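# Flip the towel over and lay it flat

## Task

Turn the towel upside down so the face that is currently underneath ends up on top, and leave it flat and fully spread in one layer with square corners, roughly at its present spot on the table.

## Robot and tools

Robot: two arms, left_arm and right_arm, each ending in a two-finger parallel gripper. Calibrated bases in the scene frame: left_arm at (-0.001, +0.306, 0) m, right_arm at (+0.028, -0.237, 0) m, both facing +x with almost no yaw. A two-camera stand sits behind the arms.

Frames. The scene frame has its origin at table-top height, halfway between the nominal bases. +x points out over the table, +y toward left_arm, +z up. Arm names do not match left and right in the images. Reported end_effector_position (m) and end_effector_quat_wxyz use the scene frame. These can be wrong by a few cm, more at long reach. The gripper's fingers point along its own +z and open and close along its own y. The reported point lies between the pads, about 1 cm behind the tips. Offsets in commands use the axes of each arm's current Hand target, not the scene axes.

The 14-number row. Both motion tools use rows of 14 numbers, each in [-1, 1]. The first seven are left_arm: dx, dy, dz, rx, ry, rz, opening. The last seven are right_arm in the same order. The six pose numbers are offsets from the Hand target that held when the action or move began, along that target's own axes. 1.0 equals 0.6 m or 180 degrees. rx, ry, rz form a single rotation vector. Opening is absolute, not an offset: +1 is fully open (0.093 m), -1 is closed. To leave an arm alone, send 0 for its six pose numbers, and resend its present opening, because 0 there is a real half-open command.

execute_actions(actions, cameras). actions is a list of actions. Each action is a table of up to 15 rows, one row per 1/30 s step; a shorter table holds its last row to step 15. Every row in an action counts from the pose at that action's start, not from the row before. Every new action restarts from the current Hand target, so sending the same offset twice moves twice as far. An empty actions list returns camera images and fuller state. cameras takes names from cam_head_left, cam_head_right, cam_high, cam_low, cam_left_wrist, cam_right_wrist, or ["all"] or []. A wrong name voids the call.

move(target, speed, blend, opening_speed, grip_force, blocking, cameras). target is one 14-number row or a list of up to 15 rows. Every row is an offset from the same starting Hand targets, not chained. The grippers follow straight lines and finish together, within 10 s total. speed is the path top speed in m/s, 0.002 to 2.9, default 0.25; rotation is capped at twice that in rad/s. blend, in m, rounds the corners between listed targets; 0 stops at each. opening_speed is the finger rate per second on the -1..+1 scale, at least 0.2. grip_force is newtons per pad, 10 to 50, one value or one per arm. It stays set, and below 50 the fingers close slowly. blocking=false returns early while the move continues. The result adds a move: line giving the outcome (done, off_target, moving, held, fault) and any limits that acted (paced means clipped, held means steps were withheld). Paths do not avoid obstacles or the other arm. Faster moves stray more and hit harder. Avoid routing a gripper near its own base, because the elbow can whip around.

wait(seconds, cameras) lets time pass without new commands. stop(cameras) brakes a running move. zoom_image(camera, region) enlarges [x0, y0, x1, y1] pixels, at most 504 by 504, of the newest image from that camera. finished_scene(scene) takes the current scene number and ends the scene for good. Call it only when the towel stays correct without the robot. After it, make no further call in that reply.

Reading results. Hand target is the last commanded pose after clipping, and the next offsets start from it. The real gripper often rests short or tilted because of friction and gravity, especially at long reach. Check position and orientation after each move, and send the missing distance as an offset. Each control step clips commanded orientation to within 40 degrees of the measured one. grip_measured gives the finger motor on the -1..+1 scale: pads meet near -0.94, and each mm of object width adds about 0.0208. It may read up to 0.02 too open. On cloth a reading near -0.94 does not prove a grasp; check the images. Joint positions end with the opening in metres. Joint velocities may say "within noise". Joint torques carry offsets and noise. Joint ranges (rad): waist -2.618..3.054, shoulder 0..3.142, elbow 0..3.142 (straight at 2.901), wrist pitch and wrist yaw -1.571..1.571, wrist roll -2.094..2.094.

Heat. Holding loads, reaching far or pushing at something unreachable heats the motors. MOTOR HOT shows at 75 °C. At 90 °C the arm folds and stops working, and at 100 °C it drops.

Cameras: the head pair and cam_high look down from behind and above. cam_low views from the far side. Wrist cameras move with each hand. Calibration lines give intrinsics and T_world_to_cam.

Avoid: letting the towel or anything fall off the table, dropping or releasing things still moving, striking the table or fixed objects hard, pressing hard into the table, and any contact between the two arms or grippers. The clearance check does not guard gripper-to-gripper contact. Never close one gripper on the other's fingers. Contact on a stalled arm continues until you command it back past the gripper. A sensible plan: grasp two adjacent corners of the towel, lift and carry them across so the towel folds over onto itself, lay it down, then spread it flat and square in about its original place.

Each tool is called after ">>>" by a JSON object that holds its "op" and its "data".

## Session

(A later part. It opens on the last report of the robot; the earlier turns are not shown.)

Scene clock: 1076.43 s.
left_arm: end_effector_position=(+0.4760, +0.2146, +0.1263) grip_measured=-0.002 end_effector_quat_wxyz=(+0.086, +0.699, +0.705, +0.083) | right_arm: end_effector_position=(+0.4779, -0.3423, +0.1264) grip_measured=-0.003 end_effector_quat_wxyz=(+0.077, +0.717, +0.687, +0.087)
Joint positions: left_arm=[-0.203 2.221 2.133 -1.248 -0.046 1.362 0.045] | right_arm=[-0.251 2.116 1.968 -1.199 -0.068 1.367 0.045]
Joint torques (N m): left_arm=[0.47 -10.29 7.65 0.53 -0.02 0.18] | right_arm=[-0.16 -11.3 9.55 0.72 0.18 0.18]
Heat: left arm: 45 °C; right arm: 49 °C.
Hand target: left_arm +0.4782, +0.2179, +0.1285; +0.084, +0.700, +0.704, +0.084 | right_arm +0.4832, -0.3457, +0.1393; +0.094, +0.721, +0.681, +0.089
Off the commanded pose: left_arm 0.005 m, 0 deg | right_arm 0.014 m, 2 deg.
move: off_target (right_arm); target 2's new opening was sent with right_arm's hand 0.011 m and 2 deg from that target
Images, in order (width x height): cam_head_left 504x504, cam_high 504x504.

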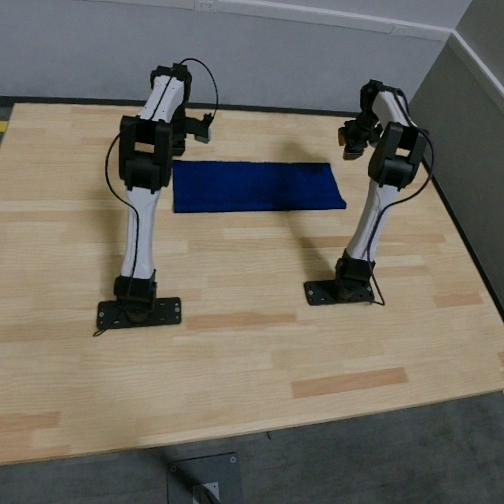

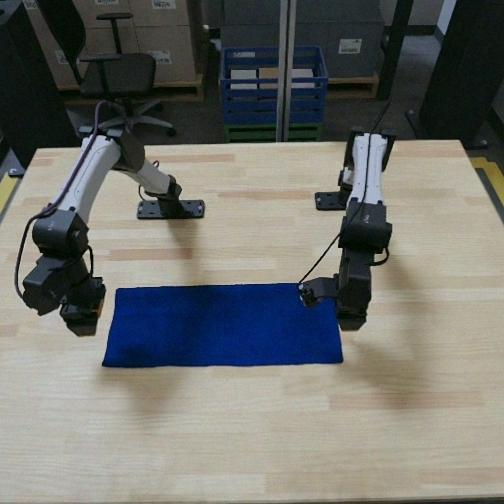

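>>> {"op": "move", "data": {"target": [[-0.0300,-0.3673,0.0103,-0.1567,0.0015,-0.0029,0.1, 0.0004,-0.3496,0.0362,-0.1128,0.0015,-0.0032,0.1],[-0.0295,-0.3590,0.0947,-0.1567,0.0015,-0.0029,0.1, 0.0005,-0.3521,0.1114,-0.1128,0.0015,-0.0032,0.1],[-0.0287,-0.2587,0.1193,-0.1567,0.0015,-0.0029,-1, 0.0018,-0.2439,0.1398,-0.1128,0.0015,-0.0032,-1]], "speed": [0.45,0.12,0.15], "blend": [0.02,0.005,0], "opening_speed": 2.0, "cameras": ["cam_high","cam_left_wrist","cam_right_wrist"]}}

Scene clock: 1107.47 s.
left_arm: end_effector_position=(+0.3427, +0.2000, +0.0241) grip_measured=-0.982 end_effector_quat_wxyz=(+0.251, +0.652, +0.667, +0.259) | right_arm: end_effector_position=(+0.3610, -0.3372, +0.0231) grip_measured=-0.936 end_effector_quat_wxyz=(+0.218, +0.686, +0.661, +0.212)
Joint positions: left_arm=[-0.439 1.582 0.594 0.099 -0.308 1.218 0] | right_arm=[-0.387 1.551 0.646 -0.078 -0.204 1.279 0]
Joint torques (N m): left_arm=[0.53 -4.67 5.57 1.37 -0.01 0.13] | right_arm=[0.2 -4.36 6.27 1.61 0.04 0.13]
Heat: left arm: 46 °C; right arm: 49 °C.
Hand target: left_arm +0.3443, +0.1999, +0.0222; +0.251, +0.655, +0.666, +0.255 | right_arm +0.3634, -0.3378, +0.0209; +0.218, +0.689, +0.659, +0.209
Off the commanded pose: left_arm 0.003 m, 1 deg | right_arm 0.003 m, 1 deg.
move: done; target 3's new opening was sent with right_arm's hand 0.012 m and 0 deg from that target
cam_left_wrist: T_world_to_cam=[[-0.7404, -0.00656, -0.67214, 0.27293], [-0.2882, 0.90647, 0.30863, -0.04886], [0.60725, 0.42222, -0.67304, -0.18814]] pos_world=[0.30224, 0.12552, 0.0719]
cam_right_wrist: T_world_to_cam=[[-0.80957, 0.02416, -0.58652, 0.31526], [-0.22483, 0.9102, 0.34782, 0.418], [0.54226, 0.41346, -0.73144, 0.04234]] pos_world=[0.32624, -0.40559, 0.07048]

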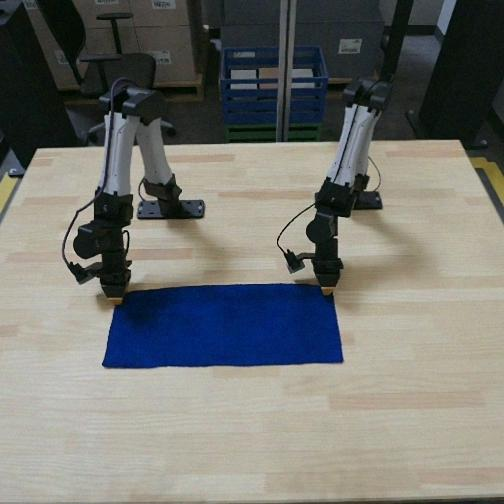

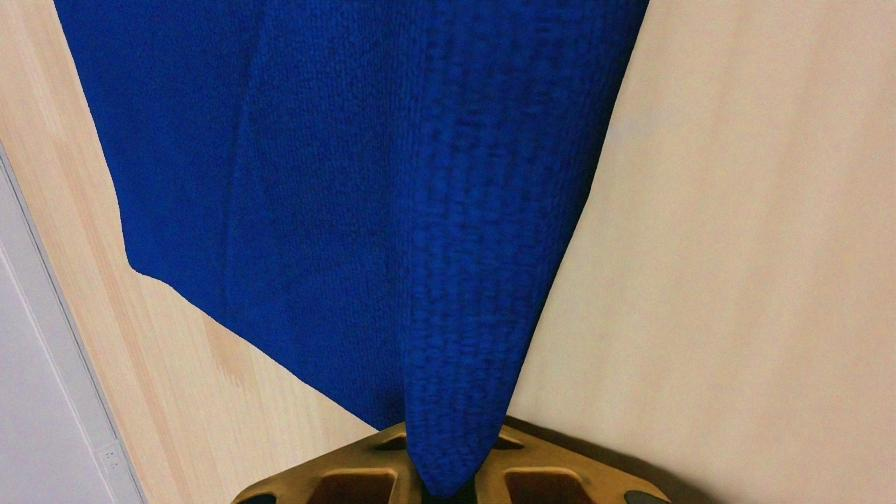

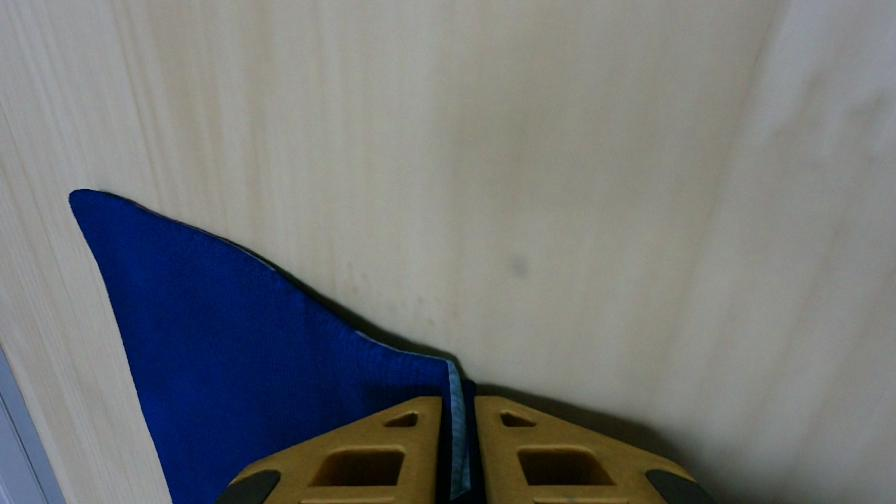

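>>> {"op": "move", "data": {"target": [[0.0083,0.2604,-0.2993,0.0444,0,0,-1, -0.0083,0.2194,-0.3482,-0.0167,0,0,-1],[0.0083,0.0731,-0.4538,0.0444,0,0,-1, -0.0083,0.0055,-0.4822,-0.0167,0,0,-1]], "speed": [0.3,0.15], "blend": [0.02,0], "cameras": ["cam_high"]}}

>>> {"op": "zoom_image", "data": {"camera": "cam_high", "region": [80, 160, 360, 280]}}

Scene clock: 1112.63 s.
left_arm: end_effector_position=(+0.1967, +0.1987, +0.2546) grip_measured=-0.982 end_effector_quat_wxyz=(+0.210, +0.674, +0.679, +0.201) | right_arm: end_effector_position=(+0.1977, -0.3345, +0.2598) grip_measured=-0.936 end_effector_quat_wxyz=(+0.235, +0.688, +0.650, +0.221)
Joint positions: left_arm=[-0.79 1.066 1.307 -1.365 -0.399 0.863 0] | right_arm=[-0.937 0.945 1.256 -1.424 -0.492 0.803 0]
Joint torques (N m): left_arm=[-0.54 -1.94 5.33 0.89 -0.5 -0.06] | right_arm=[-0.94 -0.38 5.46 1.38 -0.41 -0.12]
Heat: left arm: 46 °C; right arm: 49 °C.
Hand target: left_arm +0.1951, +0.2026, +0.2542; +0.205, +0.671, +0.682, +0.208 | right_arm +0.1995, -0.3356, +0.2593; +0.236, +0.683, +0.653, +0.226
Off the commanded pose: left_arm 0.004 m, 1 deg | right_arm 0.002 m, 1 deg.
move: done

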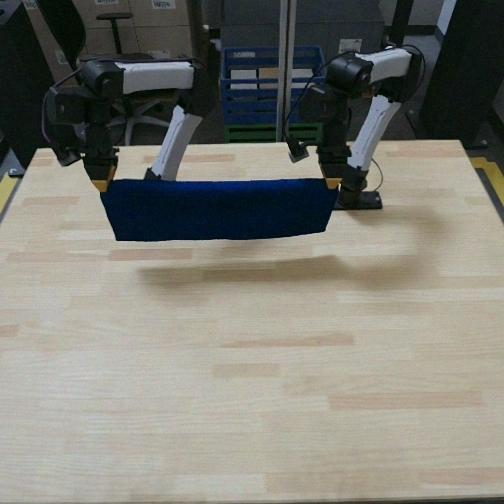

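Scaled by 1.800 from the camera's image (finer frame: 720x720).

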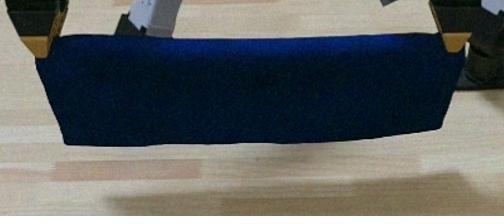

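>>> {"op": "move", "data": {"target": [0,-0.0606,0.0898,0,0,0,-1, 0,-0.0800,0.1024,0,0,0,-1], "speed": 0.12, "cameras": ["cam_high"]}}

>>> {"op": "zoom_image", "data": {"camera": "cam_high", "region": [100, 235, 200, 285]}}

>>> {"op": "zoom_image", "data": {"camera": "cam_high", "region": [260, 225, 360, 275]}}

Scene clock: 1115.60 s.
left_arm: end_effector_position=(+0.1930, +0.2029, +0.1869) grip_measured=-0.982 end_effector_quat_wxyz=(+0.194, +0.677, +0.680, +0.202) | right_arm: end_effector_position=(+0.1949, -0.3309, +0.1790) grip_measured=-0.936 end_effector_quat_wxyz=(+0.216, +0.693, +0.650, +0.224)
Joint positions: left_arm=[-0.79 0.981 0.996 -1.172 -0.401 0.86 0] | right_arm=[-0.939 0.837 0.89 -1.211 -0.493 0.797 0]
Joint torques (N m): left_arm=[-0.55 -2.28 5.48 1.12 -0.49 -0.04] | right_arm=[-0.7 -1.48 5.38 1.67 -0.4 -0.07]
Heat: left arm: 46 °C; right arm: 48 °C.
Hand target: left_arm +0.1950, +0.2025, +0.1892; +0.205, +0.671, +0.682, +0.208 | right_arm +0.1997, -0.3355, +0.1813; +0.236, +0.683, +0.653, +0.226
Off the commanded pose: left_arm 0.003 m, 2 deg | right_arm 0.007 m, 3 deg.
move: off_target (right_arm)

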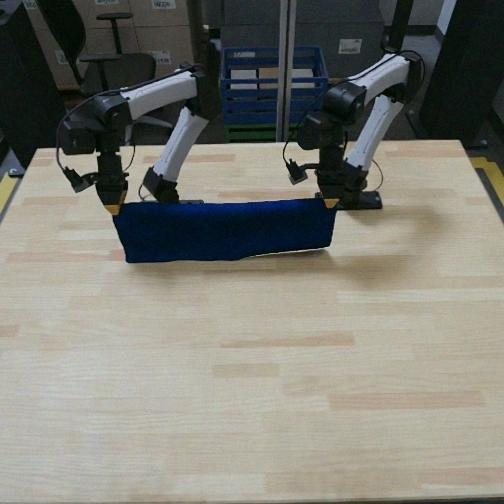

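Scaled by 5.040 from the camera's image (finer frame: 720x720).

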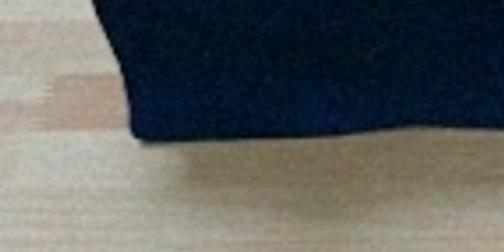

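Scaled by 5.040 from the camera's image (finer frame: 720x720).

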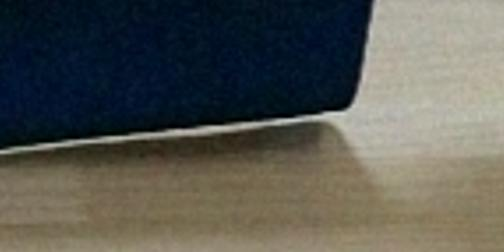

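>>> {"op": "move", "data": {"target": [[0,0.0163,0.0355,0,0,0,-1, 0,0.0186,0.0384,0,0,0,-1],[0,0.0786,0.0775,0.0056,0,0,-1, 0,0.0816,0.0877,0.0111,0,0,-1],[0,0.1156,0.1427,0.0167,0,0,-1, 0,0.1165,0.1573,0.0278,0,0,-1],[0.0017,0.1414,0.2104,0.0333,0,0,-1, -0.0017,0.1395,0.2281,0.0444,0,0,-1],[0.0017,0.1557,0.2803,0.0556,0,0,-1, -0.0033,0.1502,0.2999,0.0667,0,0,-1],[0.0033,0.1632,0.3457,0.0778,0,0,-1, -0.0050,0.1550,0.3671,0.0889,0,0,-1],[0.0050,0.1712,0.3953,0.1,0,0,-1, -0.0067,0.1675,0.4086,0.1111,0,0,-1],[0.0050,0.1707,0.4271,0.1111,0,0,-1, -0.0067,0.1737,0.4304,0.1278,0,0,-1],[0.0050,0.1733,0.4381,0.1111,0,0,-1, -0.0067,0.1760,0.4412,0.1278,0,0,-1]], "speed": [0.05,0.15,0.2,0.2,0.2,0.18,0.15,0.1,0.08], "blend": [0.006,0.015,0.012,0.012,0.015,0.015,0.01,0.004,0], "blocking": false, "cameras": []}}

>>> {"op": "wait", "data": {"seconds": 0.2, "cameras": ["cam_high"]}}

>>> {"op": "wait", "data": {"seconds": 0.2, "cameras": ["cam_high"]}}

>>> {"op": "wait", "data": {"seconds": 0.3, "cameras": ["cam_high"]}}

>>> {"op": "wait", "data": {"seconds": 0.3, "cameras": ["cam_high"]}}

>>> {"op": "wait", "data": {"seconds": 3, "cameras": ["cam_high"]}}

>>> {"op": "zoom_image", "data": {"camera": "cam_high", "region": [80, 240, 370, 380]}}

Scene clock: 1120.30 s.
left_arm: end_effector_position=(+0.2041, +0.2067, +0.1803) grip_measured=-0.982 end_effector_quat_wxyz=(+0.196, +0.668, +0.687, +0.208) | right_arm: end_effector_position=(+0.2097, -0.3258, +0.1745) grip_measured=-0.936 end_effector_quat_wxyz=(+0.220, +0.677, +0.662, +0.234)
Joint positions: left_arm=[-0.738 0.991 0.966 -1.112 -0.397 0.892 0] | right_arm=[-0.852 0.84 0.858 -1.131 -0.487 0.852 0]
Joint velocities: left_arm=[0.168 0.071 -0.081 0.125 0.022 0.139 0] | right_arm=[0.237 0.061 -0.09 0.183 0.037 0.256 -0.002]
Joint torques (N m): left_arm=[0.65 -1.35 5.98 1.16 -0.26 0.14] | right_arm=[0.12 -0.31 5.44 1.69 -0.09 0.17]
Heat: left arm: 46 °C; right arm: 48 °C.
Hand target: left_arm +0.2136, +0.2028, +0.1778; +0.205, +0.671, +0.682, +0.208 | right_arm +0.2211, -0.3365, +0.1708; +0.236, +0.683, +0.653, +0.226
Tool commands: left_gripper/opening=-1.0 right_gripper/opening=-1.0
Off the commanded pose: left_arm 0.270 m, 19 deg | right_arm 0.274 m, 22 deg.
move: running; path passed 0 of 9 targets; blend cut to 0.0034 m at target 8

Scene clock: 1120.50 s.
left_arm: end_effector_position=(+0.2160, +0.2092, +0.1746) grip_measured=-0.982 end_effector_quat_wxyz=(+0.189, +0.666, +0.691, +0.208) | right_arm: end_effector_position=(+0.2229, -0.3238, +0.1697) grip_measured=-0.936 end_effector_quat_wxyz=(+0.212, +0.674, +0.667, +0.236)
Joint positions: left_arm=[-0.681 1.024 0.961 -1.068 -0.377 0.937 0] | right_arm=[-0.773 0.876 0.851 -1.074 -0.458 0.916 0]
Joint velocities: left_arm=[0.466 0.315 0.022 0.3 0.11 0.242 0] | right_arm=[0.613 0.354 -0.002 0.403 0.168 0.403 0.001]
Joint torques (N m): left_arm=[0.77 -1.16 7.02 1.18 -0.29 0.17] | right_arm=[0.27 -0.29 6.82 1.75 -0.07 0.17]
Heat: left arm: 46 °C; right arm: 48 °C.
Hand target: left_arm +0.2381, +0.2032, +0.1770; +0.202, +0.672, +0.683, +0.205 | right_arm +0.2472, -0.3376, +0.1701; +0.230, +0.685, +0.655, +0.220
Tool commands: left_gripper/opening=-1.0 right_gripper/opening=-1.0
Off the commanded pose: left_arm 0.257 m, 19 deg | right_arm 0.260 m, 22 deg.
earlier move: running; path passed 1 of 9 targets; blend cut to 0.0034 m at target 8
wait: 0.20 s; no rest

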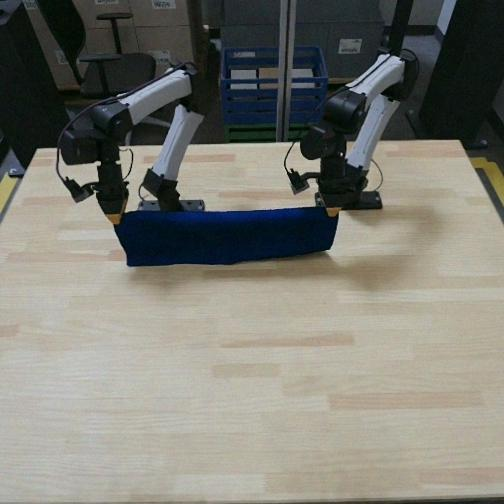

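Scene clock: 1120.70 s.
left_arm: end_effector_position=(+0.2374, +0.2143, +0.1649) grip_measured=-0.982 end_effector_quat_wxyz=(+0.170, +0.666, +0.697, +0.206) | right_arm: end_effector_position=(+0.2449, -0.3188, +0.1574) grip_measured=-0.936 end_effector_quat_wxyz=(+0.185, +0.674, +0.676, +0.233)
Joint positions: left_arm=[-0.587 1.106 0.974 -1.011 -0.341 1.011 0] | right_arm=[-0.649 0.965 0.851 -0.995 -0.406 1.012 0]
Joint velocities: left_arm=[0.462 0.462 0.173 0.315 0.183 0.403 0] | right_arm=[0.579 0.496 -0.037 0.447 0.418 0.491 -0.001]
Joint torques (N m): left_arm=[0.68 -2 8.21 1.23 -0.16 0.11] | right_arm=[0.14 -0.99 10.15 1.7 -0.01 0.19]
Heat: left arm: 46 °C; right arm: 48 °C.
Hand target: left_arm +0.2674, +0.2036, +0.1731; +0.197, +0.673, +0.684, +0.199 | right_arm +0.2783, -0.3390, +0.1663; +0.221, +0.688, +0.658, +0.211
Tool commands: left_gripper/opening=-1.0 right_gripper/opening=-1.0
Off the commanded pose: left_arm 0.234 m, 17 deg | right_arm 0.236 m, 20 deg.
earlier move: running; path passed 1 of 9 targets; blend cut to 0.0034 m at target 8
wait: 0.20 s; no rest

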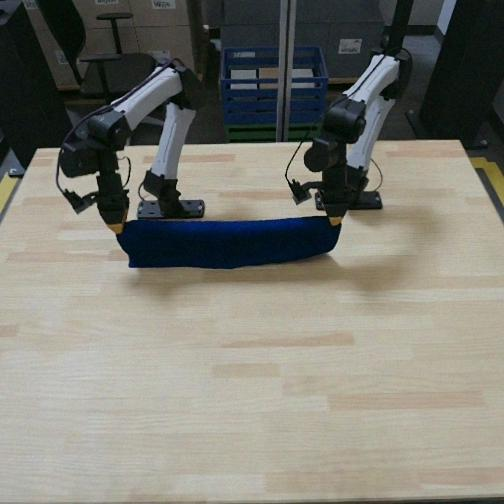

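Scene clock: 1121.00 s.
left_arm: end_effector_position=(+0.2817, +0.2162, +0.1470) grip_measured=-0.982 end_effector_quat_wxyz=(+0.154, +0.669, +0.702, +0.192) | right_arm: end_effector_position=(+0.2861, -0.3187, +0.1344) grip_measured=-0.936 end_effector_quat_wxyz=(+0.154, +0.684, +0.682, +0.209)
Joint positions: left_arm=[-0.457 1.278 1.023 -0.893 -0.269 1.122 0] | right_arm=[-0.492 1.162 0.888 -0.864 -0.305 1.146 0]
Joint velocities: left_arm=[0.398 0.686 0.173 0.476 0.212 0.315 0] | right_arm=[0.408 0.745 0.183 0.447 0.374 0.359 0]
Joint torques (N m): left_arm=[0.5 -3.15 8.06 1.18 -0.06 0.2] | right_arm=[0.09 -2.48 10.06 1.62 0.05 0.17]
Heat: left arm: 46 °C; right arm: 48 °C.
Hand target: left_arm +0.3170, +0.2049, +0.1450; +0.179, +0.678, +0.689, +0.181 | right_arm +0.3303, -0.3418, +0.1385; +0.197, +0.695, +0.665, +0.189
Tool commands: left_gripper/opening=-1.0 right_gripper/opening=-1.0
Off the commanded pose: left_arm 0.188 m, 15 deg | right_arm 0.189 m, 16 deg.
earlier move: running; path passed 3 of 9 targets; blend cut to 0.0034 m at target 8
wait: 0.30 s; no rest

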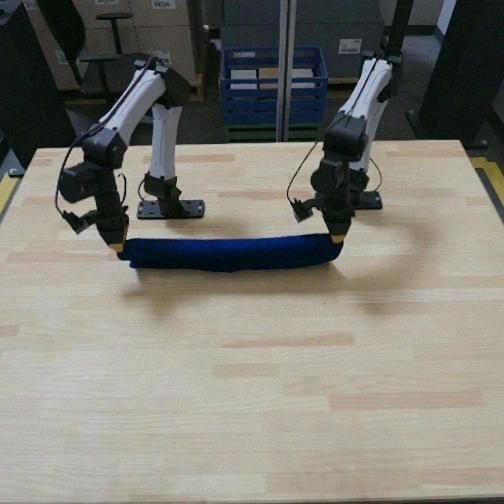

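Scene clock: 1121.30 s.
left_arm: end_effector_position=(+0.3275, +0.2147, +0.1141) grip_measured=-0.982 end_effector_quat_wxyz=(+0.134, +0.677, +0.705, +0.163) | right_arm: end_effector_position=(+0.3317, -0.3250, +0.1019) grip_measured=-0.936 end_effector_quat_wxyz=(+0.130, +0.695, +0.685, +0.175)
Joint positions: left_arm=[-0.363 1.5 1.098 -0.788 -0.193 1.204 0] | right_arm=[-0.395 1.409 0.964 -0.742 -0.219 1.231 0]
Joint velocities: left_arm=[0.242 0.789 0.339 0.212 0.212 0.227 0] | right_arm=[0.242 0.886 0.335 0.359 0.242 0.168 -0.001]
Joint torques (N m): left_arm=[0.77 -4.68 7.94 1.09 -0.04 0.19] | right_arm=[0.13 -4.29 9.98 1.55 0.11 0.18]
Heat: left arm: 46 °C; right arm: 48 °C.
Hand target: left_arm +0.3609, +0.2062, +0.1071; +0.150, +0.685, +0.696, +0.152 | right_arm +0.3758, -0.3451, +0.1008; +0.168, +0.703, +0.672, +0.161
Tool commands: left_gripper/opening=-1.0 right_gripper/opening=-1.0
Off the commanded pose: left_arm 0.132 m, 11 deg | right_arm 0.133 m, 11 deg.
earlier move: running; path passed 4 of 9 targets; blend cut to 0.0034 m at target 8
wait: 0.30 s; no rest

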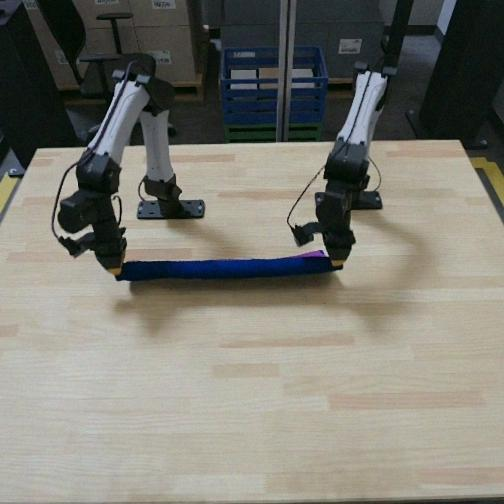

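Scene clock: 1122.50 s.
left_arm: end_effector_position=(+0.4255, +0.2039, +0.0311) grip_measured=-0.982 end_effector_quat_wxyz=(+0.093, +0.696, +0.707, +0.087) | right_arm: end_effector_position=(+0.4384, -0.3432, +0.0349) grip_measured=-0.936 end_effector_quat_wxyz=(+0.083, +0.711, +0.691, +0.102)
Joint positions: left_arm=[-0.255 2.043 1.468 -0.746 -0.059 1.305 0] | right_arm=[-0.289 1.989 1.403 -0.739 -0.098 1.319 0]
Joint torques (N m): left_arm=[0.91 -8.29 7.21 0.62 -0.06 0.18] | right_arm=[-0.2 -8.24 9.17 0.85 0.33 0.18]
Heat: left arm: 46 °C; right arm: 48 °C.
Hand target: left_arm +0.4279, +0.2093, +0.0291; +0.085, +0.696, +0.708, +0.086 | right_arm +0.4459, -0.3506, +0.0384; +0.095, +0.717, +0.685, +0.091
Tool commands: left_gripper/opening=-1.0 right_gripper/opening=-1.0
Off the commanded pose: left_arm 0.006 m, 1 deg | right_arm 0.011 m, 2 deg.
earlier move: off_target (right_arm); blend cut to 0.0034 m at target 8
wait: 1.20 of 3 s (the move ended)

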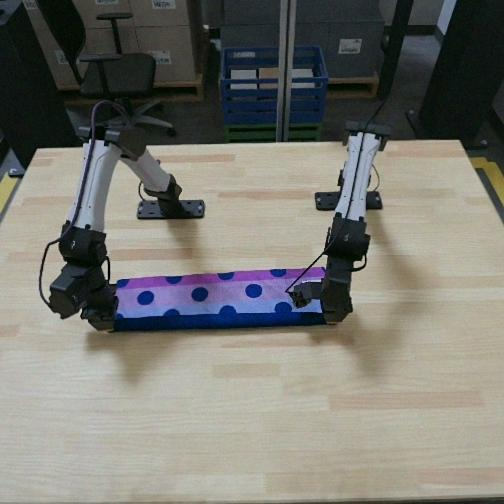

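Scaled by 1.738 from the camera's image (finer frame: 720x720).

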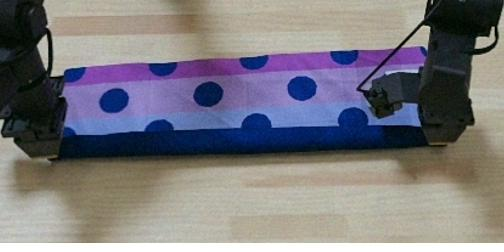

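>>> {"op": "zoom_image", "data": {"camera": "cam_high", "region": [105, 255, 235, 335]}}

>>> {"op": "zoom_image", "data": {"camera": "cam_high", "region": [225, 255, 355, 335]}}

Scaled by 3.877 from the camera's image (finer frame: 720x720).

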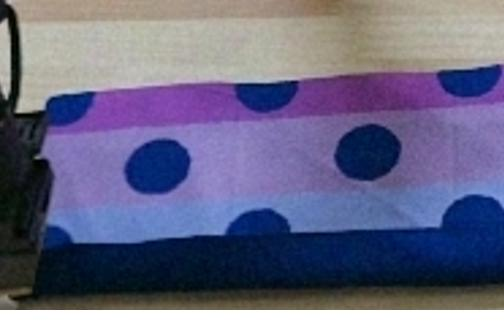

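Scaled by 3.877 from the camera's image (finer frame: 720x720).

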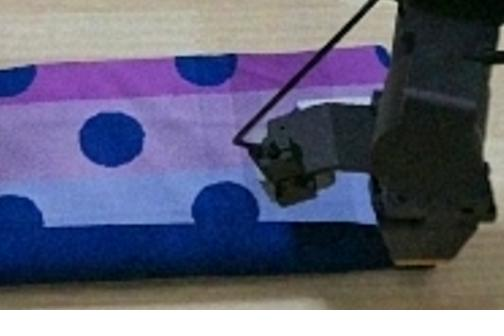

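>>> {"op": "move", "data": {"target": [0,0.0420,0.0105,0,0,0,-1, 0,0.0065,0.0017,0,0,0,-1], "speed": 0.06, "cameras": ["cam_high"]}}

>>> {"op": "zoom_image", "data": {"camera": "cam_high", "region": [80, 240, 370, 380]}}

Scene clock: 1128.47 s.
left_arm: end_effector_position=(+0.4521, +0.2033, +0.0321) grip_measured=-0.982 end_effector_quat_wxyz=(+0.095, +0.696, +0.706, +0.088) | right_arm: end_effector_position=(+0.4404, -0.3445, +0.0346) grip_measured=-0.936 end_effector_quat_wxyz=(+0.081, +0.713, +0.690, +0.099)
Joint positions: left_arm=[-0.24 2.135 1.613 -0.795 -0.053 1.321 0] | right_arm=[-0.289 2.003 1.424 -0.753 -0.094 1.322 0]
Joint torques (N m): left_arm=[0.98 -8.87 7.32 0.51 -0.06 0.17] | right_arm=[-0.01 -8.35 9.25 0.86 0.31 0.18]
Heat: left arm: 46 °C; right arm: 49 °C.
Hand target: left_arm +0.4538, +0.2097, +0.0289; +0.085, +0.696, +0.708, +0.086 | right_arm +0.4498, -0.3508, +0.0384; +0.095, +0.717, +0.685, +0.091
Off the commanded pose: left_arm 0.007 m, 1 deg | right_arm 0.012 m, 2 deg.
move: off_target (right_arm)

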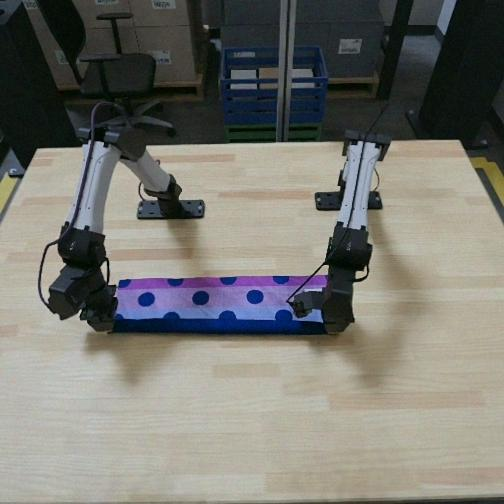

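Scaled by 1.738 from the camera's image (finer frame: 720x720).

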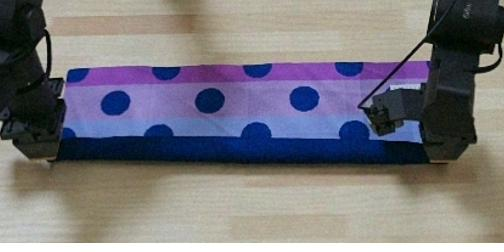

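>>> {"op": "move", "data": {"target": [[0,0.0012,-0.0049,0,0,0,0.0, 0,0.0013,-0.0048,0,0,0,0.0],[0,0.0403,-0.1617,0,0,0,0.0, 0,0.0434,-0.1609,0,0,0,0.0]], "speed": [0.1,0.2], "opening_speed": 2.0, "cameras": ["cam_high"]}}

>>> {"op": "zoom_image", "data": {"camera": "cam_high", "region": [80, 250, 370, 390]}}

Scene clock: 1133.00 s.
left_arm: end_effector_position=(+0.4514, +0.2066, +0.1172) grip_measured=-0.002 end_effector_quat_wxyz=(+0.078, +0.696, +0.710, +0.078) | right_arm: end_effector_position=(+0.4436, -0.3477, +0.1155) grip_measured=-0.003 end_effector_quat_wxyz=(+0.068, +0.716, +0.690, +0.084)
Joint positions: left_arm=[-0.233 2.128 1.952 -1.18 -0.054 1.322 0.045] | right_arm=[-0.289 1.996 1.75 -1.123 -0.081 1.323 0.045]
Joint torques (N m): left_arm=[0.5 -11.41 7.66 0.55 -0.04 0.18] | right_arm=[-0.01 -12.55 9.55 0.69 0.18 0.18]
Heat: left arm: 46 °C; right arm: 49 °C.
Hand target: left_arm +0.4540, +0.2098, +0.1290; +0.085, +0.696, +0.708, +0.086 | right_arm +0.4497, -0.3508, +0.1383; +0.095, +0.717, +0.685, +0.091
Off the commanded pose: left_arm 0.012 m, 1 deg | right_arm 0.024 m, 3 deg.
move: off_target (left_arm, right_arm)

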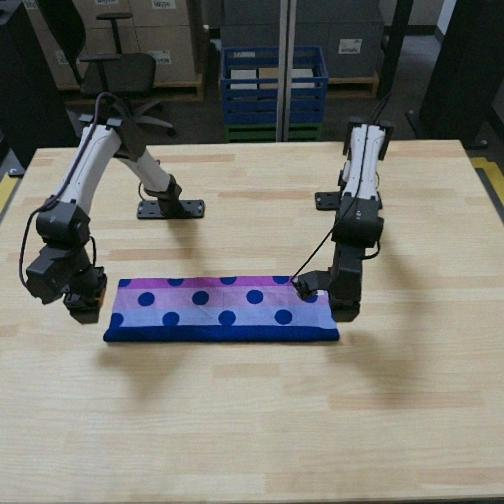

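Scaled by 1.738 from the camera's image (finer frame: 720x720).

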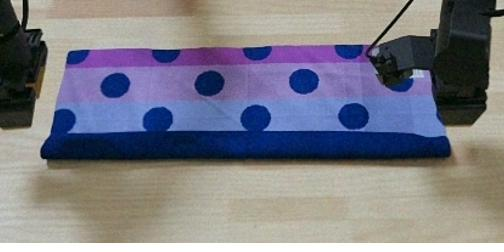

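>>> {"op": "move", "data": {"target": [[-0.0168,-0.3714,0.0104,-0.1570,0,0,0.1, 0.0090,-0.3470,0.0344,-0.1119,0,0,0.1],[-0.0169,-0.3629,0.0949,-0.1570,0,0,0.1, 0.0089,-0.3496,0.1096,-0.1119,0,0,0.1],[-0.0172,-0.2625,0.1194,-0.1570,0,0,-1, 0.0088,-0.2417,0.1382,-0.1119,0,0,-1]], "speed": [0.45,0.12,0.15], "blend": [0.02,0.005,0], "opening_speed": 2.0, "cameras": ["cam_high","cam_left_wrist","cam_right_wrist"]}}

Scene clock: 1142.27 s.
left_arm: end_effector_position=(+0.3168, +0.1970, +0.0231) grip_measured=-0.986 end_effector_quat_wxyz=(+0.252, +0.653, +0.666, +0.259) | right_arm: end_effector_position=(+0.3276, -0.3379, +0.0208) grip_measured=-0.943 end_effector_quat_wxyz=(+0.210, +0.688, +0.662, +0.211)
Joint positions: left_arm=[-0.497 1.501 0.514 0.085 -0.343 1.172 0] | right_arm=[-0.45 1.446 0.552 -0.118 -0.242 1.226 0]
Joint torques (N m): left_arm=[0.65 -4 5.39 1.41 -0.07 0.12] | right_arm=[0.18 -3.89 5.56 1.81 0.05 0.14]
Heat: left arm: 47 °C; right arm: 48 °C.
Hand target: left_arm +0.3184, +0.1971, +0.0215; +0.252, +0.654, +0.665, +0.256 | right_arm +0.3318, -0.3402, +0.0204; +0.219, +0.689, +0.658, +0.210
Off the commanded pose: left_arm 0.002 m, 0 deg | right_arm 0.005 m, 1 deg.
move: done; target 3's new opening was sent with left_arm's hand 0.013 m and 3 deg from that target
cam_left_wrist: T_world_to_cam=[[-0.73975, -0.00476, -0.67287, 0.25249], [-0.28634, 0.90714, 0.30838, -0.05406], [0.60892, 0.42079, -0.67242, -0.17201]] pos_world=[0.27604, 0.12262, 0.0709]
cam_right_wrist: T_world_to_cam=[[-0.81796, 0.02917, -0.57453, 0.29107], [-0.22083, 0.90627, 0.36042, 0.40907], [0.5312, 0.42168, -0.73485, 0.06554]] pos_world=[0.29361, -0.40686, 0.06795]

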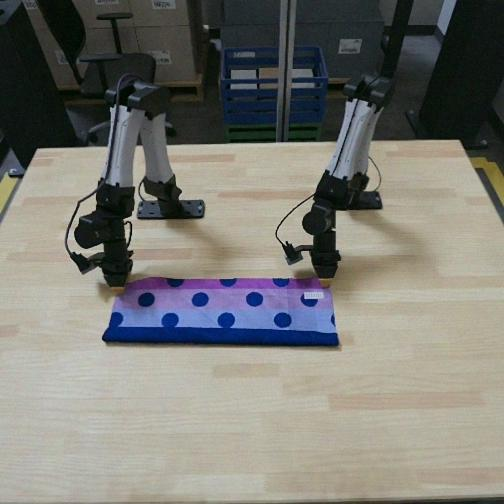

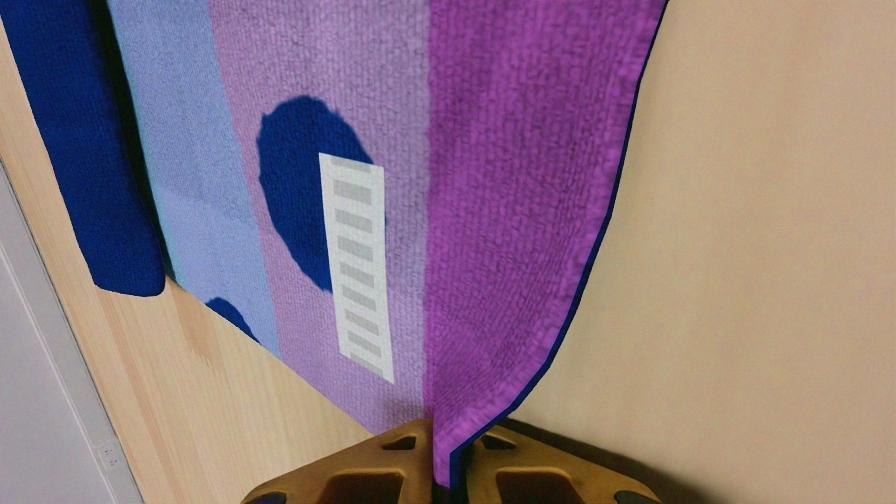

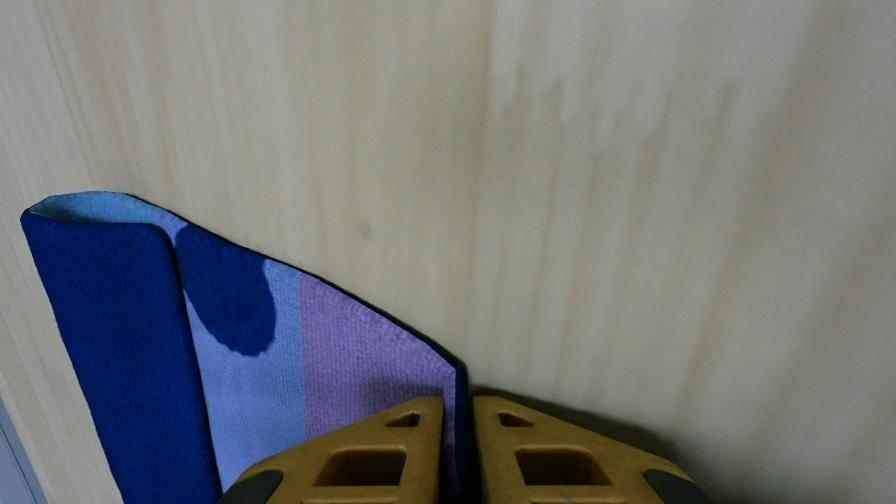

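>>> {"op": "move", "data": {"target": [[0.0258,0.2637,-0.2898,0.0461,-0.0055,0.0070,-1, 0.0107,0.2262,-0.3199,-0.0144,-0.0052,0.0070,-1],[0.0552,0.1031,-0.4300,0.0461,-0.0055,0.0070,-1, 0.0273,0.0191,-0.4764,-0.0144,-0.0052,0.0070,-1]], "speed": [0.3,0.15], "blend": [0.02,0], "cameras": ["cam_high"]}}

>>> {"op": "zoom_image", "data": {"camera": "cam_high", "region": [80, 160, 360, 280]}}

Scene clock: 1149.17 s.
left_arm: end_effector_position=(+0.1928, +0.2237, +0.2559) grip_measured=-0.986 end_effector_quat_wxyz=(+0.216, +0.683, +0.669, +0.197) | right_arm: end_effector_position=(+0.1743, -0.3140, +0.2564) grip_measured=-0.949 end_effector_quat_wxyz=(+0.229, +0.700, +0.641, +0.219)
Joint positions: left_arm=[-0.655 0.977 1.268 -1.354 -0.322 1.019 0] | right_arm=[-0.997 0.858 1.232 -1.526 -0.505 0.767 0]
Joint torques (N m): left_arm=[-0.42 -1.43 5.3 0.98 -0.49 -0.07] | right_arm=[-0.96 0.59 6.37 1.36 -0.4 -0.12]
Heat: left arm: 46 °C; right arm: 48 °C.
Hand target: left_arm +0.1907, +0.2283, +0.2543; +0.207, +0.680, +0.673, +0.205 | right_arm +0.1769, -0.3169, +0.2603; +0.237, +0.693, +0.644, +0.221
Off the commanded pose: left_arm 0.005 m, 1 deg | right_arm 0.006 m, 1 deg.
move: done

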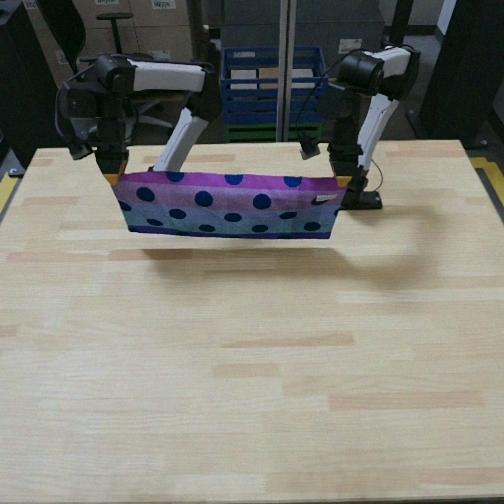

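Scaled by 1.800 from the camera's image (finer frame: 720x720).

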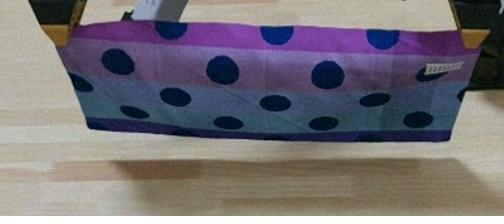

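>>> {"op": "zoom_image", "data": {"camera": "cam_high", "region": [120, 205, 230, 260]}}

>>> {"op": "zoom_image", "data": {"camera": "cam_high", "region": [240, 205, 350, 260]}}

Scaled by 4.582 from the camera's image (finer frame: 720x720).

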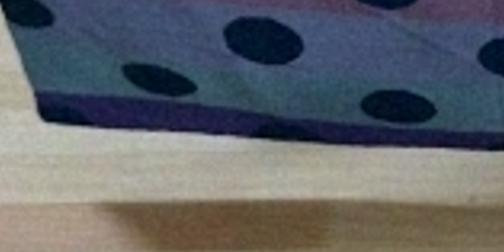

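Scaled by 4.582 from the camera's image (finer frame: 720x720).

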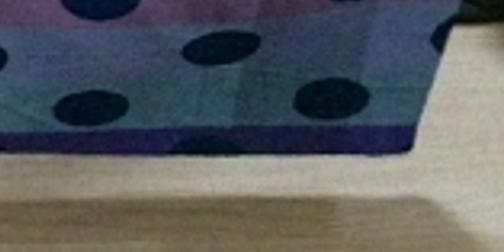

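>>> {"op": "move", "data": {"target": [[0,-0.0180,0.0267,0,0,0,-1, 0,-0.0516,0.0661,0,0,0,-1],[0,-0.0110,0.0595,0,0,0,-1, 0,-0.0425,0.1028,0,0,0,-1],[0,0.0600,0.1128,0.0056,0,0,-1, 0,0.0175,0.1533,0.0111,0,0,-1],[0,0.1158,0.1901,0.0167,0,0,-1, 0,0.0623,0.2240,0.0278,0,0,-1],[0.0017,0.1497,0.2662,0.0333,0,0,-1, -0.0017,0.0890,0.2931,0.0444,0,0,-1],[0.0017,0.1699,0.3480,0.0556,0,0,-1, -0.0033,0.1024,0.3651,0.0667,0,0,-1],[0.0033,0.1747,0.4244,0.0778,0,0,-1, -0.0050,0.1043,0.4326,0.0889,0,0,-1],[0.0050,0.1700,0.4872,0.1,0,0,-1, -0.0067,0.0987,0.4876,0.1111,0,0,-1],[0.0050,0.1554,0.5397,0.1111,0,0,-1, -0.0067,0.0894,0.5253,0.1278,0,0,-1],[0.0050,0.1554,0.5570,0.1111,0,0,-1, -0.0067,0.0894,0.5406,0.1278,0,0,-1]], "speed": [0.1,0.05,0.15,0.22,0.22,0.22,0.2,0.15,0.1,0.06], "blend": [0,0.006,0.015,0.012,0.012,0.015,0.015,0.01,0.004,0], "blocking": false, "cameras": []}}

>>> {"op": "wait", "data": {"seconds": 1.2, "cameras": ["cam_high"]}}

>>> {"op": "wait", "data": {"seconds": 0.4, "cameras": ["cam_high"]}}

>>> {"op": "wait", "data": {"seconds": 0.4, "cameras": ["cam_high"]}}

>>> {"op": "wait", "data": {"seconds": 0.4, "cameras": ["cam_high"]}}

>>> {"op": "wait", "data": {"seconds": 4, "cameras": ["cam_high"]}}

>>> {"op": "zoom_image", "data": {"camera": "cam_high", "region": [80, 230, 370, 370]}}

Scene clock: 1158.20 s.
left_arm: end_effector_position=(+0.1870, +0.2283, +0.2371) grip_measured=-0.986 end_effector_quat_wxyz=(+0.195, +0.689, +0.670, +0.195) | right_arm: end_effector_position=(+0.1700, -0.3076, +0.2209) grip_measured=-0.949 end_effector_quat_wxyz=(+0.205, +0.706, +0.640, +0.223)
Joint positions: left_arm=[-0.655 0.957 1.198 -1.348 -0.323 1.019 0] | right_arm=[-1 0.802 1.077 -1.477 -0.506 0.762 0]
Joint velocities: left_arm=[0.002 -0.081 -0.178 0.095 -0.022 -0.037 0] | right_arm=[-0.037 -0.193 -0.442 0.256 0.037 -0.051 0]
Joint torques (N m): left_arm=[-0.5 -1.61 5.09 1.29 -0.45 -0.07] | right_arm=[-0.99 -0.55 4.85 1.59 -0.39 -0.15]
Heat: left arm: 46 °C; right arm: 48 °C.
Hand target: left_arm +0.1906, +0.2283, +0.2368; +0.207, +0.680, +0.673, +0.205 | right_arm +0.1768, -0.3168, +0.2144; +0.237, +0.693, +0.644, +0.221
Tool commands: left_gripper/opening=-1.0 right_gripper/opening=-1.0
Off the commanded pose: left_arm 0.339 m, 18 deg | right_arm 0.310 m, 21 deg.
move: running; path passed 0 of 10 targets

Scene clock: 1159.40 s.
left_arm: end_effector_position=(+0.2049, +0.2323, +0.2193) grip_measured=-0.986 end_effector_quat_wxyz=(+0.195, +0.677, +0.680, +0.201) | right_arm: end_effector_position=(+0.1937, -0.3039, +0.1959) grip_measured=-0.949 end_effector_quat_wxyz=(+0.212, +0.681, +0.660, +0.237)
Joint positions: left_arm=[-0.576 0.966 1.117 -1.236 -0.307 1.065 0] | right_arm=[-0.831 0.775 0.937 -1.283 -0.48 0.88 0]
Joint velocities: left_arm=[0.466 0.291 -0.012 0.256 0.154 0.315 0] | right_arm=[0.686 0.09 -0.012 0.3 0.286 0.52 0]
Joint torques (N m): left_arm=[0.76 -0.58 6.08 1.25 -0.22 0.18] | right_arm=[0.16 1.06 5.48 1.82 -0.05 0.15]
Heat: left arm: 45 °C; right arm: 48 °C.
Hand target: left_arm +0.2280, +0.2278, +0.2199; +0.205, +0.681, +0.673, +0.202 | right_arm +0.2149, -0.3196, +0.1953; +0.232, +0.694, +0.646, +0.216
Tool commands: left_gripper/opening=-1.0 right_gripper/opening=-1.0
Off the commanded pose: left_arm 0.314 m, 19 deg | right_arm 0.276 m, 22 deg.
earlier move: running; path passed 2 of 10 targets
wait: 1.20 s; no rest

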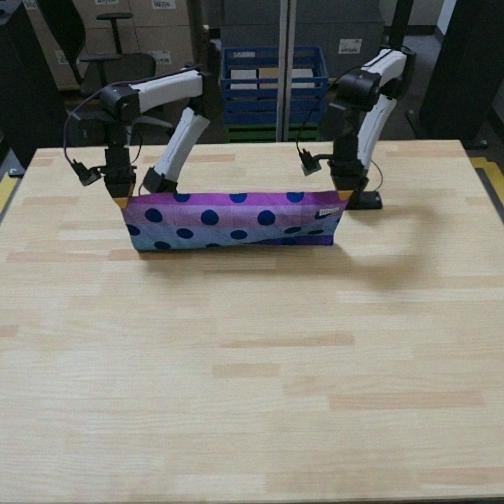

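Scene clock: 1159.80 s.
left_arm: end_effector_position=(+0.2590, +0.2359, +0.2002) grip_measured=-0.986 end_effector_quat_wxyz=(+0.167, +0.678, +0.690, +0.191) | right_arm: end_effector_position=(+0.2406, -0.3020, +0.1791) grip_measured=-0.949 end_effector_quat_wxyz=(+0.175, +0.681, +0.674, +0.225)
Joint positions: left_arm=[-0.404 1.16 1.151 -1.099 -0.23 1.201 0] | right_arm=[-0.558 0.939 0.937 -1.099 -0.351 1.104 0]
Joint velocities: left_arm=[0.408 0.632 0.193 0.388 0.242 0.374 0] | right_arm=[0.632 0.613 -0.002 0.505 0.418 0.564 0]
Joint torques (N m): left_arm=[0.7 -2.03 7.76 1.22 -0.14 0.16] | right_arm=[0.08 -0.69 8.53 1.72 0.05 0.18]
Heat: left arm: 45 °C; right arm: 48 °C.
Hand target: left_arm +0.2983, +0.2271, +0.2035; +0.193, +0.685, +0.677, +0.190 | right_arm +0.2767, -0.3240, +0.1816; +0.212, +0.701, +0.652, +0.197
Tool commands: left_gripper/opening=-1.0 right_gripper/opening=-1.0
Off the commanded pose: left_arm 0.260 m, 16 deg | right_arm 0.230 m, 19 deg.
earlier move: running; path passed 3 of 10 targets
wait: 0.40 s; no rest

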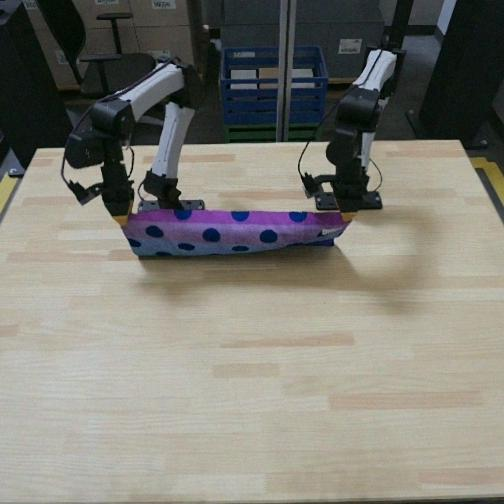

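Scene clock: 1160.20 s.
left_arm: end_effector_position=(+0.3329, +0.2333, +0.1618) grip_measured=-0.986 end_effector_quat_wxyz=(+0.144, +0.687, +0.693, +0.161) | right_arm: end_effector_position=(+0.2975, -0.3087, +0.1380) grip_measured=-0.949 end_effector_quat_wxyz=(+0.134, +0.702, +0.677, +0.179)
Joint positions: left_arm=[-0.283 1.465 1.249 -0.943 -0.144 1.308 0] | right_arm=[-0.387 1.229 0.971 -0.914 -0.217 1.261 0]
Joint velocities: left_arm=[0.217 0.808 0.339 0.3 0.168 0.212 0] | right_arm=[0.271 0.789 0.198 0.432 0.3 0.256 0]
Joint torques (N m): left_arm=[0.58 -4.77 8.1 1.05 -0.02 0.22] | right_arm=[0.05 -2.99 10.02 1.55 0.2 0.18]
Heat: left arm: 45 °C; right arm: 48 °C.
Hand target: left_arm +0.3709, +0.2272, +0.1567; +0.161, +0.693, +0.685, +0.159 | right_arm +0.3411, -0.3301, +0.1414; +0.178, +0.710, +0.661, +0.166
Tool commands: left_gripper/opening=-1.0 right_gripper/opening=-1.0
Off the commanded pose: left_arm 0.180 m, 11 deg | right_arm 0.159 m, 12 deg.
earlier move: running; path passed 5 of 10 targets
wait: 0.40 s; no rest

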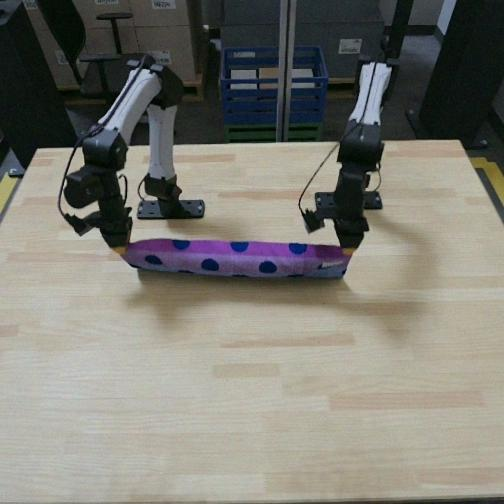

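Scene clock: 1160.60 s.
left_arm: end_effector_position=(+0.3950, +0.2277, +0.1066) grip_measured=-0.986 end_effector_quat_wxyz=(+0.115, +0.699, +0.696, +0.121) | right_arm: end_effector_position=(+0.3518, -0.3188, +0.0911) grip_measured=-0.949 end_effector_quat_wxyz=(+0.102, +0.714, +0.679, +0.136)
Joint positions: left_arm=[-0.227 1.786 1.404 -0.863 -0.082 1.36 0] | right_arm=[-0.315 1.546 1.077 -0.79 -0.141 1.324 0]
Joint velocities: left_arm=[0.081 0.73 0.413 0.125 0.095 0.168 0] | right_arm=[0.105 0.711 0.31 0.227 0.051 0.11 0]
Joint torques (N m): left_arm=[0.98 -7.12 7.75 1 -0.13 0.12] | right_arm=[-0.12 -5.33 9.88 1.36 0.28 0.18]
Heat: left arm: 45 °C; right arm: 48 °C.
Hand target: left_arm +0.4222, +0.2277, +0.0964; +0.119, +0.701, +0.693, +0.117 | right_arm +0.3874, -0.3352, +0.0897; +0.135, +0.720, +0.669, +0.126
Tool commands: left_gripper/opening=-1.0 right_gripper/opening=-1.0
Off the commanded pose: left_arm 0.098 m, 5 deg | right_arm 0.087 m, 6 deg.
earlier move: running; path passed 6 of 10 targets
wait: 0.40 s; no rest

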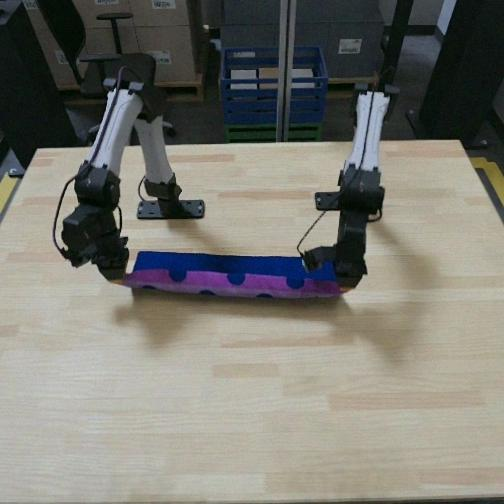

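Scene clock: 1161.80 s.
left_arm: end_effector_position=(+0.4434, +0.2225, +0.0281) grip_measured=-0.986 end_effector_quat_wxyz=(+0.080, +0.708, +0.697, +0.074) | right_arm: end_effector_position=(+0.3995, -0.3277, +0.0309) grip_measured=-0.949 end_effector_quat_wxyz=(+0.063, +0.723, +0.682, +0.089)
Joint positions: left_arm=[-0.196 2.124 1.589 -0.82 -0.033 1.392 0] | right_arm=[-0.275 1.884 1.249 -0.738 -0.088 1.36 0]
Joint torques (N m): left_arm=[1.01 -8.91 7.32 0.78 -0.07 0.19] | right_arm=[-0.17 -7.49 9.11 1.13 0.37 0.18]
Heat: left arm: 46 °C; right arm: 48 °C.
Hand target: left_arm +0.4543, +0.2280, +0.0289; +0.086, +0.706, +0.698, +0.085 | right_arm +0.4174, -0.3383, +0.0373; +0.095, +0.726, +0.675, +0.088
Tool commands: left_gripper/opening=-1.0 right_gripper/opening=-1.0
Off the commanded pose: left_arm 0.012 m, 1 deg | right_arm 0.022 m, 4 deg.
earlier move: off_target (left_arm, right_arm)
wait: 1.20 of 4 s (the move ended)

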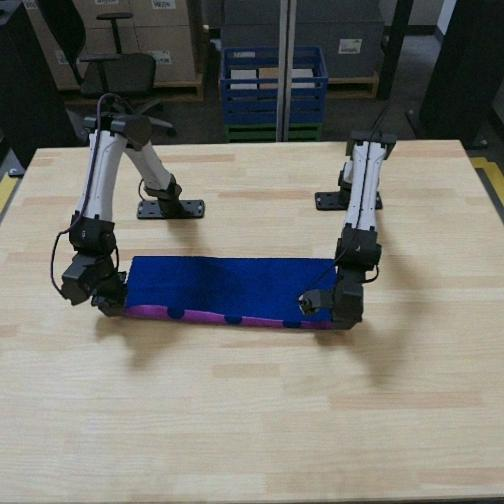

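Scaled by 1.738 from the camera's image (finer frame: 720x720).

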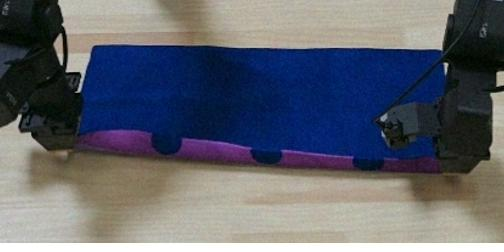

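>>> {"op": "move", "data": {"target": [0,0.0340,0.0085,0,0,0,-1, 0,0.0515,0.0138,0,0,0,-1], "speed": 0.08, "cameras": ["cam_high"]}}

>>> {"op": "zoom_image", "data": {"camera": "cam_high", "region": [80, 240, 370, 380]}}

Scene clock: 1166.40 s.
left_arm: end_effector_position=(+0.4726, +0.2199, +0.0308) grip_measured=-0.986 end_effector_quat_wxyz=(+0.095, +0.707, +0.696, +0.084) | right_arm: end_effector_position=(+0.4403, -0.3324, +0.0327) grip_measured=-0.949 end_effector_quat_wxyz=(+0.078, +0.721, +0.682, +0.098)
Joint positions: left_arm=[-0.188 2.203 1.719 -0.835 -0.03 1.4 0] | right_arm=[-0.257 1.996 1.407 -0.745 -0.084 1.375 0]
Joint torques (N m): left_arm=[1.02 -9.47 7.46 0.53 -0.08 0.19] | right_arm=[-0.24 -8.39 9.31 0.84 0.36 0.19]
Heat: left arm: 45 °C; right arm: 48 °C.
Hand target: left_arm +0.4754, +0.2278, +0.0288; +0.086, +0.706, +0.698, +0.085 | right_arm +0.4494, -0.3405, +0.0372; +0.095, +0.726, +0.675, +0.088
Off the commanded pose: left_arm 0.008 m, 1 deg | right_arm 0.013 m, 2 deg.
move: off_target (right_arm)

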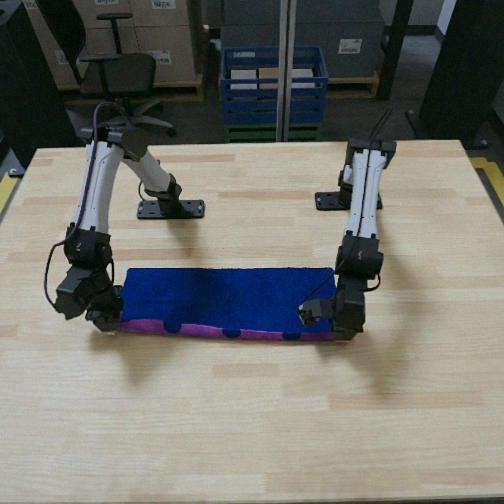

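Scaled by 1.738 from the camera's image (finer frame: 720x720).

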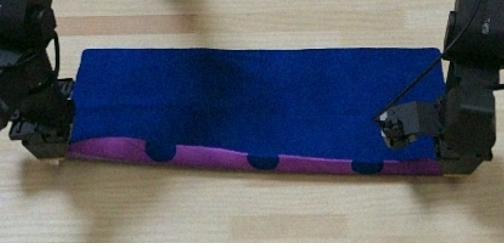

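>>> {"op": "move", "data": {"target": [[0,0.0012,-0.0049,0,0,0,0.0, 0,0.0013,-0.0048,0,0,0,0.0],[0,0.0403,-0.1617,0,0,0,0.0, 0,0.0434,-0.1609,0,0,0,0.0]], "speed": [0.1,0.2], "opening_speed": 2.0, "cameras": ["cam_high"]}}

>>> {"op": "zoom_image", "data": {"camera": "cam_high", "region": [80, 240, 370, 380]}}

Scene clock: 1170.20 s.
left_arm: end_effector_position=(+0.4734, +0.2242, +0.1212) grip_measured=-0.002 end_effector_quat_wxyz=(+0.084, +0.705, +0.700, +0.078) | right_arm: end_effector_position=(+0.4439, -0.3365, +0.1148) grip_measured=-0.003 end_effector_quat_wxyz=(+0.068, +0.724, +0.682, +0.081)
Joint positions: left_arm=[-0.179 2.203 2.086 -1.225 -0.031 1.401 0.045] | right_arm=[-0.257 1.987 1.734 -1.117 -0.066 1.376 0.045]
Joint torques (N m): left_arm=[0.38 -11.21 7.69 0.56 -0.08 0.19] | right_arm=[-0.24 -12.34 9.54 0.69 0.18 0.19]
Heat: left arm: 45 °C; right arm: 48 °C.
Hand target: left_arm +0.4756, +0.2280, +0.1288; +0.086, +0.706, +0.698, +0.085 | right_arm +0.4498, -0.3406, +0.1371; +0.094, +0.726, +0.675, +0.088
Off the commanded pose: left_arm 0.009 m, 1 deg | right_arm 0.024 m, 3 deg.
move: off_target (right_arm)

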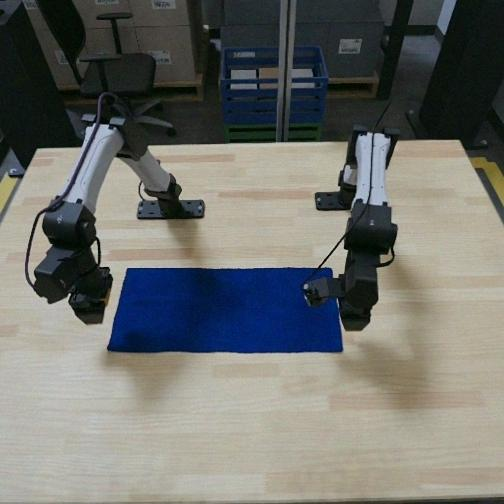

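Scaled by 1.738 from the camera's image (finer frame: 720x720).

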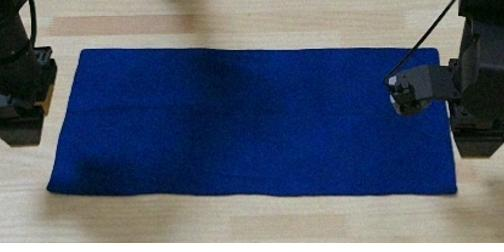

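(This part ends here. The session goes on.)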